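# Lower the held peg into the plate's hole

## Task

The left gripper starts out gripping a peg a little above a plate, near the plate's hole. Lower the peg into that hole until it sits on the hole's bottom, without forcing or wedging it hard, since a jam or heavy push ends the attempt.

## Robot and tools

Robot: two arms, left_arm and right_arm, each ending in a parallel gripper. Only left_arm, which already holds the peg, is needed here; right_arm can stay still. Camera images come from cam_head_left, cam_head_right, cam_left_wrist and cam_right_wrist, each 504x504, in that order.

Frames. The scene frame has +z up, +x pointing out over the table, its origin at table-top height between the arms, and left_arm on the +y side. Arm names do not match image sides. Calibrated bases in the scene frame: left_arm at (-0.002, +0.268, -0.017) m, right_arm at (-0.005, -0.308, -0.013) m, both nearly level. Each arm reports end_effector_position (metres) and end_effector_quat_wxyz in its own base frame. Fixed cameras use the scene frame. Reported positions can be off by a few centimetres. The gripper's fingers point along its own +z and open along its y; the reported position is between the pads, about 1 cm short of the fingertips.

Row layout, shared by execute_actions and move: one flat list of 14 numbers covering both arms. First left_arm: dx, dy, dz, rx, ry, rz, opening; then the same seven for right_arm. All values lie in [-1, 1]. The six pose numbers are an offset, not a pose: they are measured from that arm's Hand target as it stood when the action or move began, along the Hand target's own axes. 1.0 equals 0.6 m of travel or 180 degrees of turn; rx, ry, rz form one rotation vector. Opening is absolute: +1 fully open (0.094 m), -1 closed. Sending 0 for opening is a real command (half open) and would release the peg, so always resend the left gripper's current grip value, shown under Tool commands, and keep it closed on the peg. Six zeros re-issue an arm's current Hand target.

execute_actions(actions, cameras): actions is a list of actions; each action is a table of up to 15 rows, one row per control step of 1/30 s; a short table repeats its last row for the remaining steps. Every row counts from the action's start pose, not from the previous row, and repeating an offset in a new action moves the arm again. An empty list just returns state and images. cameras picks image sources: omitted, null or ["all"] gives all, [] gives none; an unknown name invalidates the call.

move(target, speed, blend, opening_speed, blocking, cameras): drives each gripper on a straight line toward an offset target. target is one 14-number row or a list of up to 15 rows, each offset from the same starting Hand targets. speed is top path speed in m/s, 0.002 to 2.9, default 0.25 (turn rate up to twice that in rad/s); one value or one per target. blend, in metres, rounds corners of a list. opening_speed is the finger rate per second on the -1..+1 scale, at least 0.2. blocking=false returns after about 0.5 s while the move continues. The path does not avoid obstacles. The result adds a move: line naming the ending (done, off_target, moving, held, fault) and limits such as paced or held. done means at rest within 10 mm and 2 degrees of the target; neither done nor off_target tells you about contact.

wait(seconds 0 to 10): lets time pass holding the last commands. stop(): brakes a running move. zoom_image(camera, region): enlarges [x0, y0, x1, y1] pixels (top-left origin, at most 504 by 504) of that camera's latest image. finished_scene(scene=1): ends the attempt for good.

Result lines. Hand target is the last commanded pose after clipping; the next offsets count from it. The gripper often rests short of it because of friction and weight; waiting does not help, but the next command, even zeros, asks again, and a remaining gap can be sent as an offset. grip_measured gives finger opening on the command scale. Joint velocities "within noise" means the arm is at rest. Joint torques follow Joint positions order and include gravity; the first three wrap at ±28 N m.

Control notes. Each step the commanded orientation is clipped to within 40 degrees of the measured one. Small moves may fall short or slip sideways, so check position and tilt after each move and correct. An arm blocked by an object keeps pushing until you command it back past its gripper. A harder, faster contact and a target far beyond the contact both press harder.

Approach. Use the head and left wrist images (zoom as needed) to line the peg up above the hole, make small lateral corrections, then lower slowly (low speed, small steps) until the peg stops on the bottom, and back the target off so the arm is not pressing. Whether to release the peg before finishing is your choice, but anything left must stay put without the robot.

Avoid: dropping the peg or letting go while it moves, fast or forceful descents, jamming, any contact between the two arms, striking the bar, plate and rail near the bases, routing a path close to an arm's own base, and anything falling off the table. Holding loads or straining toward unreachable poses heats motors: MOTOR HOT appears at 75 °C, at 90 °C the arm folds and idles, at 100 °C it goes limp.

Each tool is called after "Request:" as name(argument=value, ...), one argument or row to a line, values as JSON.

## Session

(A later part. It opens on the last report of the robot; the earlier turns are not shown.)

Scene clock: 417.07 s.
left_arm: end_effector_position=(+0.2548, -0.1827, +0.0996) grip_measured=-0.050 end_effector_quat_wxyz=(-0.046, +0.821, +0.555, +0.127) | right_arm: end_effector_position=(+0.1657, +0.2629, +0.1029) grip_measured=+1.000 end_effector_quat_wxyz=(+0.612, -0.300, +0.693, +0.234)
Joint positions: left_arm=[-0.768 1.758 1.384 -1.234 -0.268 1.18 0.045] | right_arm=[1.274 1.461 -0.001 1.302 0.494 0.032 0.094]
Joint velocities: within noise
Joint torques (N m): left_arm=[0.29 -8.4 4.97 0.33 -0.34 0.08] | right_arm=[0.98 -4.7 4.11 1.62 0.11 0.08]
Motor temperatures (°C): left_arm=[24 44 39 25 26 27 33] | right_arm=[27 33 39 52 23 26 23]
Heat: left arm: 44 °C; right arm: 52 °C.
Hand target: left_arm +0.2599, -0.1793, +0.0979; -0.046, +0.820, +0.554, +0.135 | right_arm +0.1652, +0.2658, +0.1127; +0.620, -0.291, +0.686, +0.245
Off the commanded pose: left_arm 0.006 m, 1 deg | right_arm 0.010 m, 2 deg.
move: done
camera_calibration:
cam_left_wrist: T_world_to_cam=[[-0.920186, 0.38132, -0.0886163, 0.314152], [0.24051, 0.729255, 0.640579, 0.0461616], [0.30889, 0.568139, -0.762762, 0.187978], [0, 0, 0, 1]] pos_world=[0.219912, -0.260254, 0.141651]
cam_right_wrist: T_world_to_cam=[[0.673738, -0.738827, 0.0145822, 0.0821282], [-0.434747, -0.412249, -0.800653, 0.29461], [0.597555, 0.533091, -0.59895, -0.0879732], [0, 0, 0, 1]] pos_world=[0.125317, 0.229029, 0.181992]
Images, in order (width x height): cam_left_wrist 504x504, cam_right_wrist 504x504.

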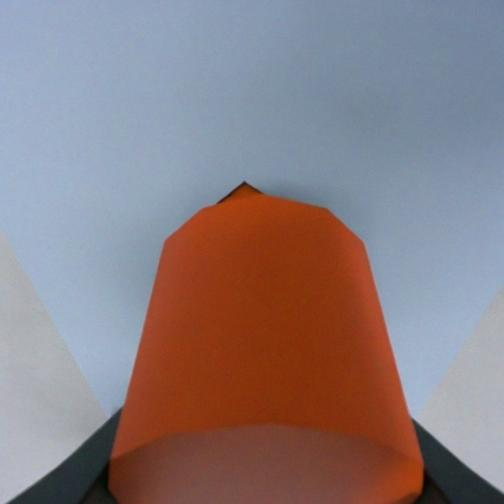

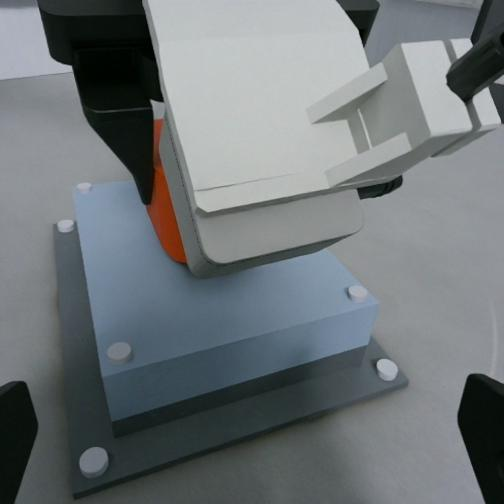

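Request:
move(
  target=[-0.0009,-0.0002,0.0032,0,0,0,-1,0,0,0,0,0,0,1],
  speed=0.03,
  cameras=["cam_left_wrist"],
)

Request:
zoom_image(
  camera="cam_left_wrist",
  region=[190, 110, 320, 240],
)

Scene clock: 419.80 s.
left_arm: end_effector_position=(+0.2548, -0.1828, +0.0992) grip_measured=-0.050 end_effector_quat_wxyz=(-0.045, +0.821, +0.555, +0.127) | right_arm: end_effector_position=(+0.1657, +0.2629, +0.1029) grip_measured=+1.000 end_effector_quat_wxyz=(+0.612, -0.300, +0.693, +0.234)
Joint positions: left_arm=[-0.768 1.758 1.383 -1.232 -0.268 1.18 0.045] | right_arm=[1.274 1.461 -0.001 1.302 0.494 0.032 0.094]
Joint velocities: within noise
Joint torques (N m): left_arm=[0.29 -8.28 4.52 0.4 -0.34 0.08] | right_arm=[1.01 -4.72 4.04 1.62 0.1 0.1]
Motor temperatures (°C): left_arm=[24 44 39 25 26 27 33] | right_arm=[27 33 39 52 23 26 23]
Heat: left arm: 44 °C; right arm: 52 °C.
Hand target: left_arm +0.2599, -0.1793, +0.0959; -0.046, +0.820, +0.554, +0.135 | right_arm +0.1652, +0.2658, +0.1127; +0.620, -0.291, +0.686, +0.245
Off the commanded pose: left_arm 0.007 m, 1 deg | right_arm 0.010 m, 2 deg.
move: done
camera_calibration:
cam_left_wrist: T_world_to_cam=[[-0.920126, 0.381315, -0.0892619, 0.314285], [0.240238, 0.729591, 0.640299, 0.0465811], [0.30928, 0.567711, -0.762922, 0.187466], [0, 0, 0, 1]] pos_world=[0.220012, -0.260253, 0.14125]
Images, in order (width x height): cam_left_wrist 504x504.

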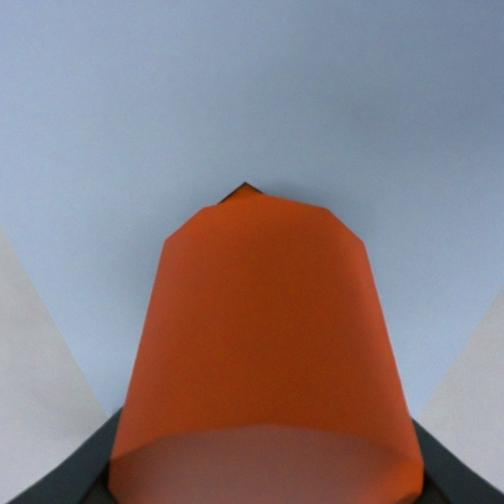

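Scaled by 3.877 from the camera's 504x504 image, which has a finer 720x720 frame.

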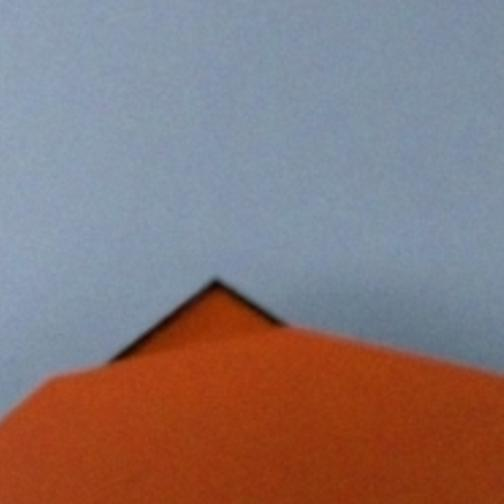

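Request:
move(
  target=[-0.0007,-0.0002,0.0024,0,0,0,-1,0,0,0,0,0,0,1],
  speed=0.03,
  cameras=["cam_left_wrist"],
)

Request:
zoom_image(
  camera="cam_left_wrist",
  region=[190, 110, 320, 240],
)

Scene clock: 422.87 s.
left_arm: end_effector_position=(+0.2548, -0.1827, +0.0990) grip_measured=-0.050 end_effector_quat_wxyz=(-0.045, +0.821, +0.555, +0.127) | right_arm: end_effector_position=(+0.1657, +0.2629, +0.1029) grip_measured=+1.000 end_effector_quat_wxyz=(+0.612, -0.300, +0.693, +0.234)
Joint positions: left_arm=[-0.768 1.758 1.382 -1.231 -0.268 1.181 0.045] | right_arm=[1.274 1.461 -0.001 1.302 0.494 0.032 0.094]
Joint velocities: within noise
Joint torques (N m): left_arm=[0.28 -8.21 4.18 0.46 -0.34 0.07] | right_arm=[0.95 -4.66 4.07 1.63 0.11 0.11]
Motor temperatures (°C): left_arm=[24 44 39 25 26 27 33] | right_arm=[27 33 39 52 23 26 23]
Heat: left arm: 44 °C; right arm: 52 °C.
Hand target: left_arm +0.2598, -0.1792, +0.0944; -0.047, +0.820, +0.554, +0.135 | right_arm +0.1652, +0.2658, +0.1127; +0.620, -0.291, +0.686, +0.245
Off the commanded pose: left_arm 0.008 m, 1 deg | right_arm 0.010 m, 2 deg.
move: done
camera_calibration:
cam_left_wrist: T_world_to_cam=[[-0.919893, 0.382, -0.0887257, 0.314089], [0.241018, 0.729161, 0.640496, 0.0464359], [0.309365, 0.567803, -0.762819, 0.187234], [0, 0, 0, 1]] pos_world=[0.219813, -0.260153, 0.140951]
Images, in order (width x height): cam_left_wrist 504x504.

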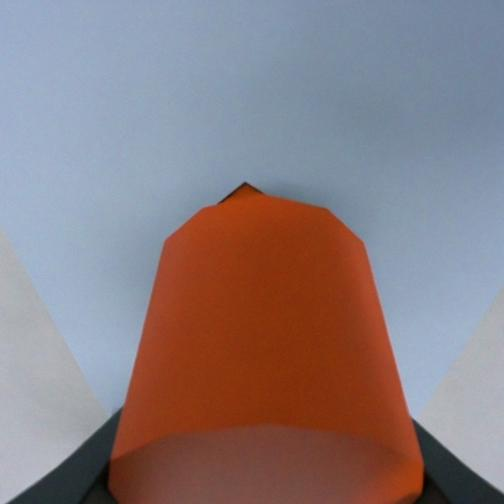

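Scaled by 3.877 from the camera's 504x504 image, which has a finer 720x720 frame.

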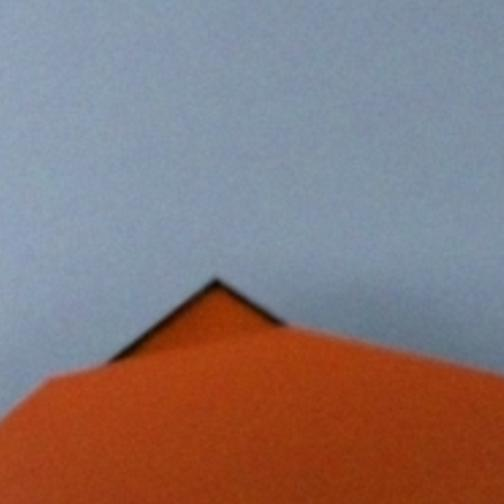

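Request:
move(
  target=[
    [0.0014,0.0003,-0.0060,0,0,0,-1,0,0,0,0,0,0,1],
    [0.0014,0.0003,-0.0060,0,0,0,0.35,0,0,0,0,0,0,1],
  ],
  speed=0.03,
  opening_speed=0.5,
)

Scene clock: 429.93 s.
left_arm: end_effector_position=(+0.2550, -0.1828, +0.0990) grip_measured=+0.348 end_effector_quat_wxyz=(-0.045, +0.821, +0.555, +0.127) | right_arm: end_effector_position=(+0.1657, +0.2629, +0.1029) grip_measured=+1.000 end_effector_quat_wxyz=(+0.612, -0.300, +0.693, +0.234)
Joint positions: left_arm=[-0.768 1.758 1.382 -1.23 -0.268 1.181 0.063] | right_arm=[1.274 1.461 -0.001 1.302 0.494 0.032 0.094]
Joint velocities: within noise
Joint torques (N m): left_arm=[0.25 -8.4 5.22 0.29 -0.34 0.07] | right_arm=[0.98 -4.62 4.07 1.61 0.12 0.11]
Motor temperatures (°C): left_arm=[24 44 39 25 26 27 33] | right_arm=[27 33 39 52 23 26 23]
Heat: left arm: 44 °C; right arm: 52 °C.
Hand target: left_arm +0.2597, -0.1794, +0.0981; -0.046, +0.820, +0.554, +0.135 | right_arm +0.1652, +0.2658, +0.1127; +0.620, -0.291, +0.686, +0.245
Off the commanded pose: left_arm 0.006 m, 1 deg | right_arm 0.010 m, 2 deg.
move: done
camera_calibration:
cam_left_wrist: T_world_to_cam=[[-0.919774, 0.381976, -0.0900493, 0.314556], [0.240158, 0.729313, 0.640645, 0.0466456], [0.310386, 0.567623, -0.762538, 0.186885], [0, 0, 0, 1]] pos_world=[0.220112, -0.260253, 0.14095]
cam_right_wrist: T_world_to_cam=[[0.673738, -0.738827, 0.0145822, 0.0821282], [-0.434747, -0.412249, -0.800653, 0.29461], [0.597555, 0.533091, -0.59895, -0.0879732], [0, 0, 0, 1]] pos_world=[0.125317, 0.229029, 0.181992]

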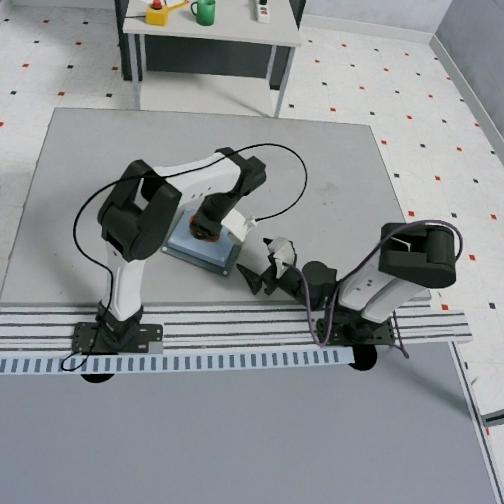

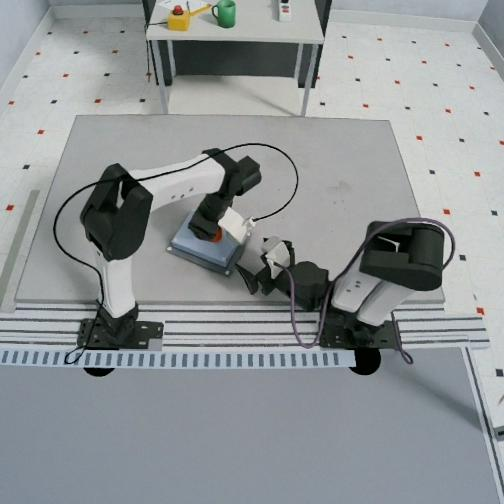

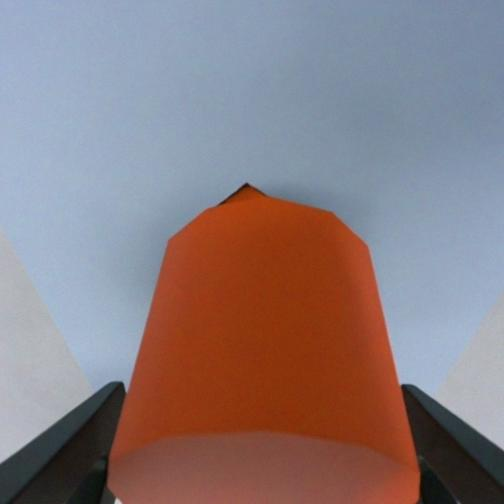

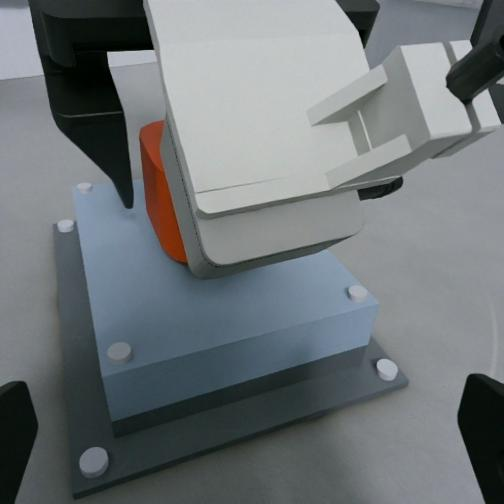

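Request:
move(
  target=[
    [0,0,-0.004,0,0,0,0.7,0,0,0,0,0,0,1],
    [0,0,-0.16,0,0,0,0.7,0,0,0,0,0,0,1],
  ],
  speed=[0.03,0.12],
)

Request:
zoom_image(
  camera="cam_right_wrist",
  region=[100, 100, 300, 300],
)

Scene clock: 435.10 s.
left_arm: end_effector_position=(+0.2433, -0.2023, +0.1843) grip_measured=+0.698 end_effector_quat_wxyz=(-0.033, +0.824, +0.550, +0.130) | right_arm: end_effector_position=(+0.1657, +0.2629, +0.1029) grip_measured=+1.000 end_effector_quat_wxyz=(+0.612, -0.300, +0.693, +0.234)
Joint positions: left_arm=[-0.838 1.774 1.74 -1.566 -0.268 1.122 0.08] | right_arm=[1.274 1.461 -0.001 1.302 0.494 0.032 0.094]
Joint velocities: within noise
Joint torques (N m): left_arm=[-0.81 -8.81 7.02 0.01 -0.31 -0.14] | right_arm=[0.96 -4.68 4.08 1.65 0.12 0.11]
Motor temperatures (°C): left_arm=[24 44 39 25 26 27 32] | right_arm=[27 33 39 52 23 26 23]
Heat: left arm: 44 °C; right arm: 52 °C.
Hand target: left_arm +0.2434, -0.2012, +0.1902; -0.046, +0.820, +0.554, +0.135 | right_arm +0.1652, +0.2658, +0.1127; +0.620, -0.291, +0.686, +0.245
Off the commanded pose: left_arm 0.006 m, 2 deg | right_arm 0.010 m, 2 deg.
joint sent to its limit (left arm) — joint 4 (wrist pitch), lower limit. The joint targets still meet the commanded pose.
move: done
camera_calibration:
cam_left_wrist: T_world_to_cam=[[-0.912447, 0.393692, -0.111568, 0.323444], [0.239843, 0.735459, 0.6337, 0.0116585], [0.331537, 0.551459, -0.765491, 0.258805], [0, 0, 0, 1]] pos_world=[0.206525, -0.278632, 0.226811]
cam_right_wrist: T_world_to_cam=[[0.673738, -0.738827, 0.0145822, 0.0821282], [-0.434747, -0.412249, -0.800653, 0.29461], [0.597555, 0.533091, -0.59895, -0.0879732], [0, 0, 0, 1]] pos_world=[0.125317, 0.229029, 0.181992]

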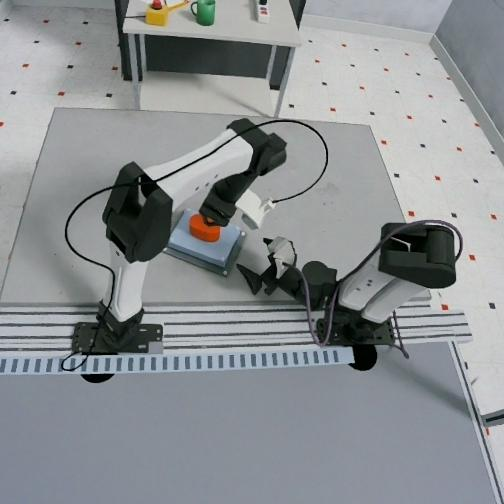

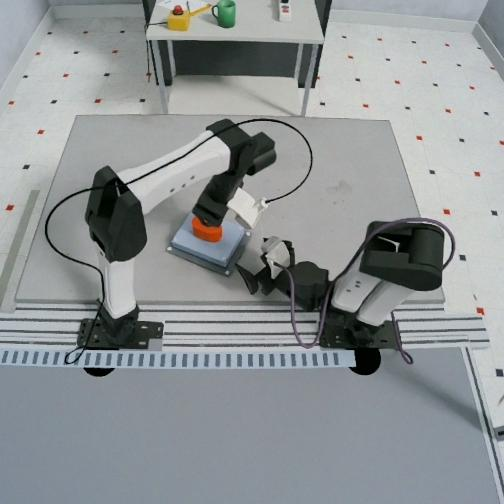

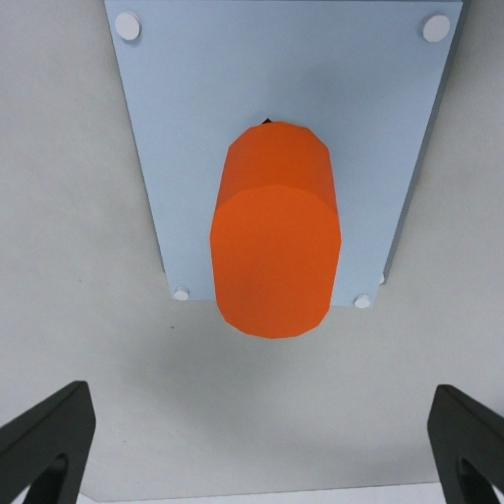

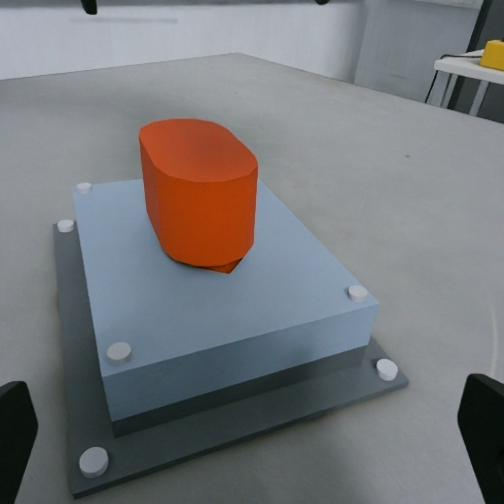

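Scaled by 2.520 from the camera's 504x504 image, which has a finer 720x720 frame.

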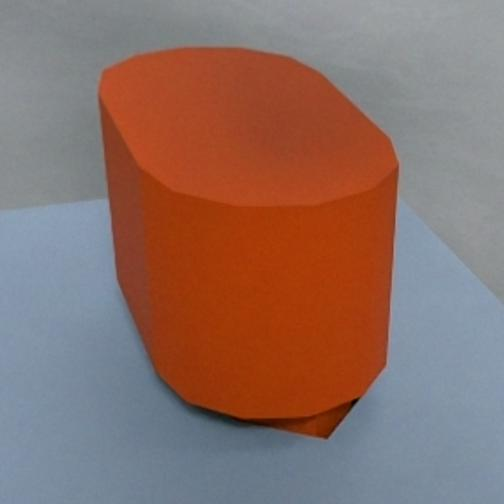

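Request:
finished_scene(
)

The scene is finished: the task was done.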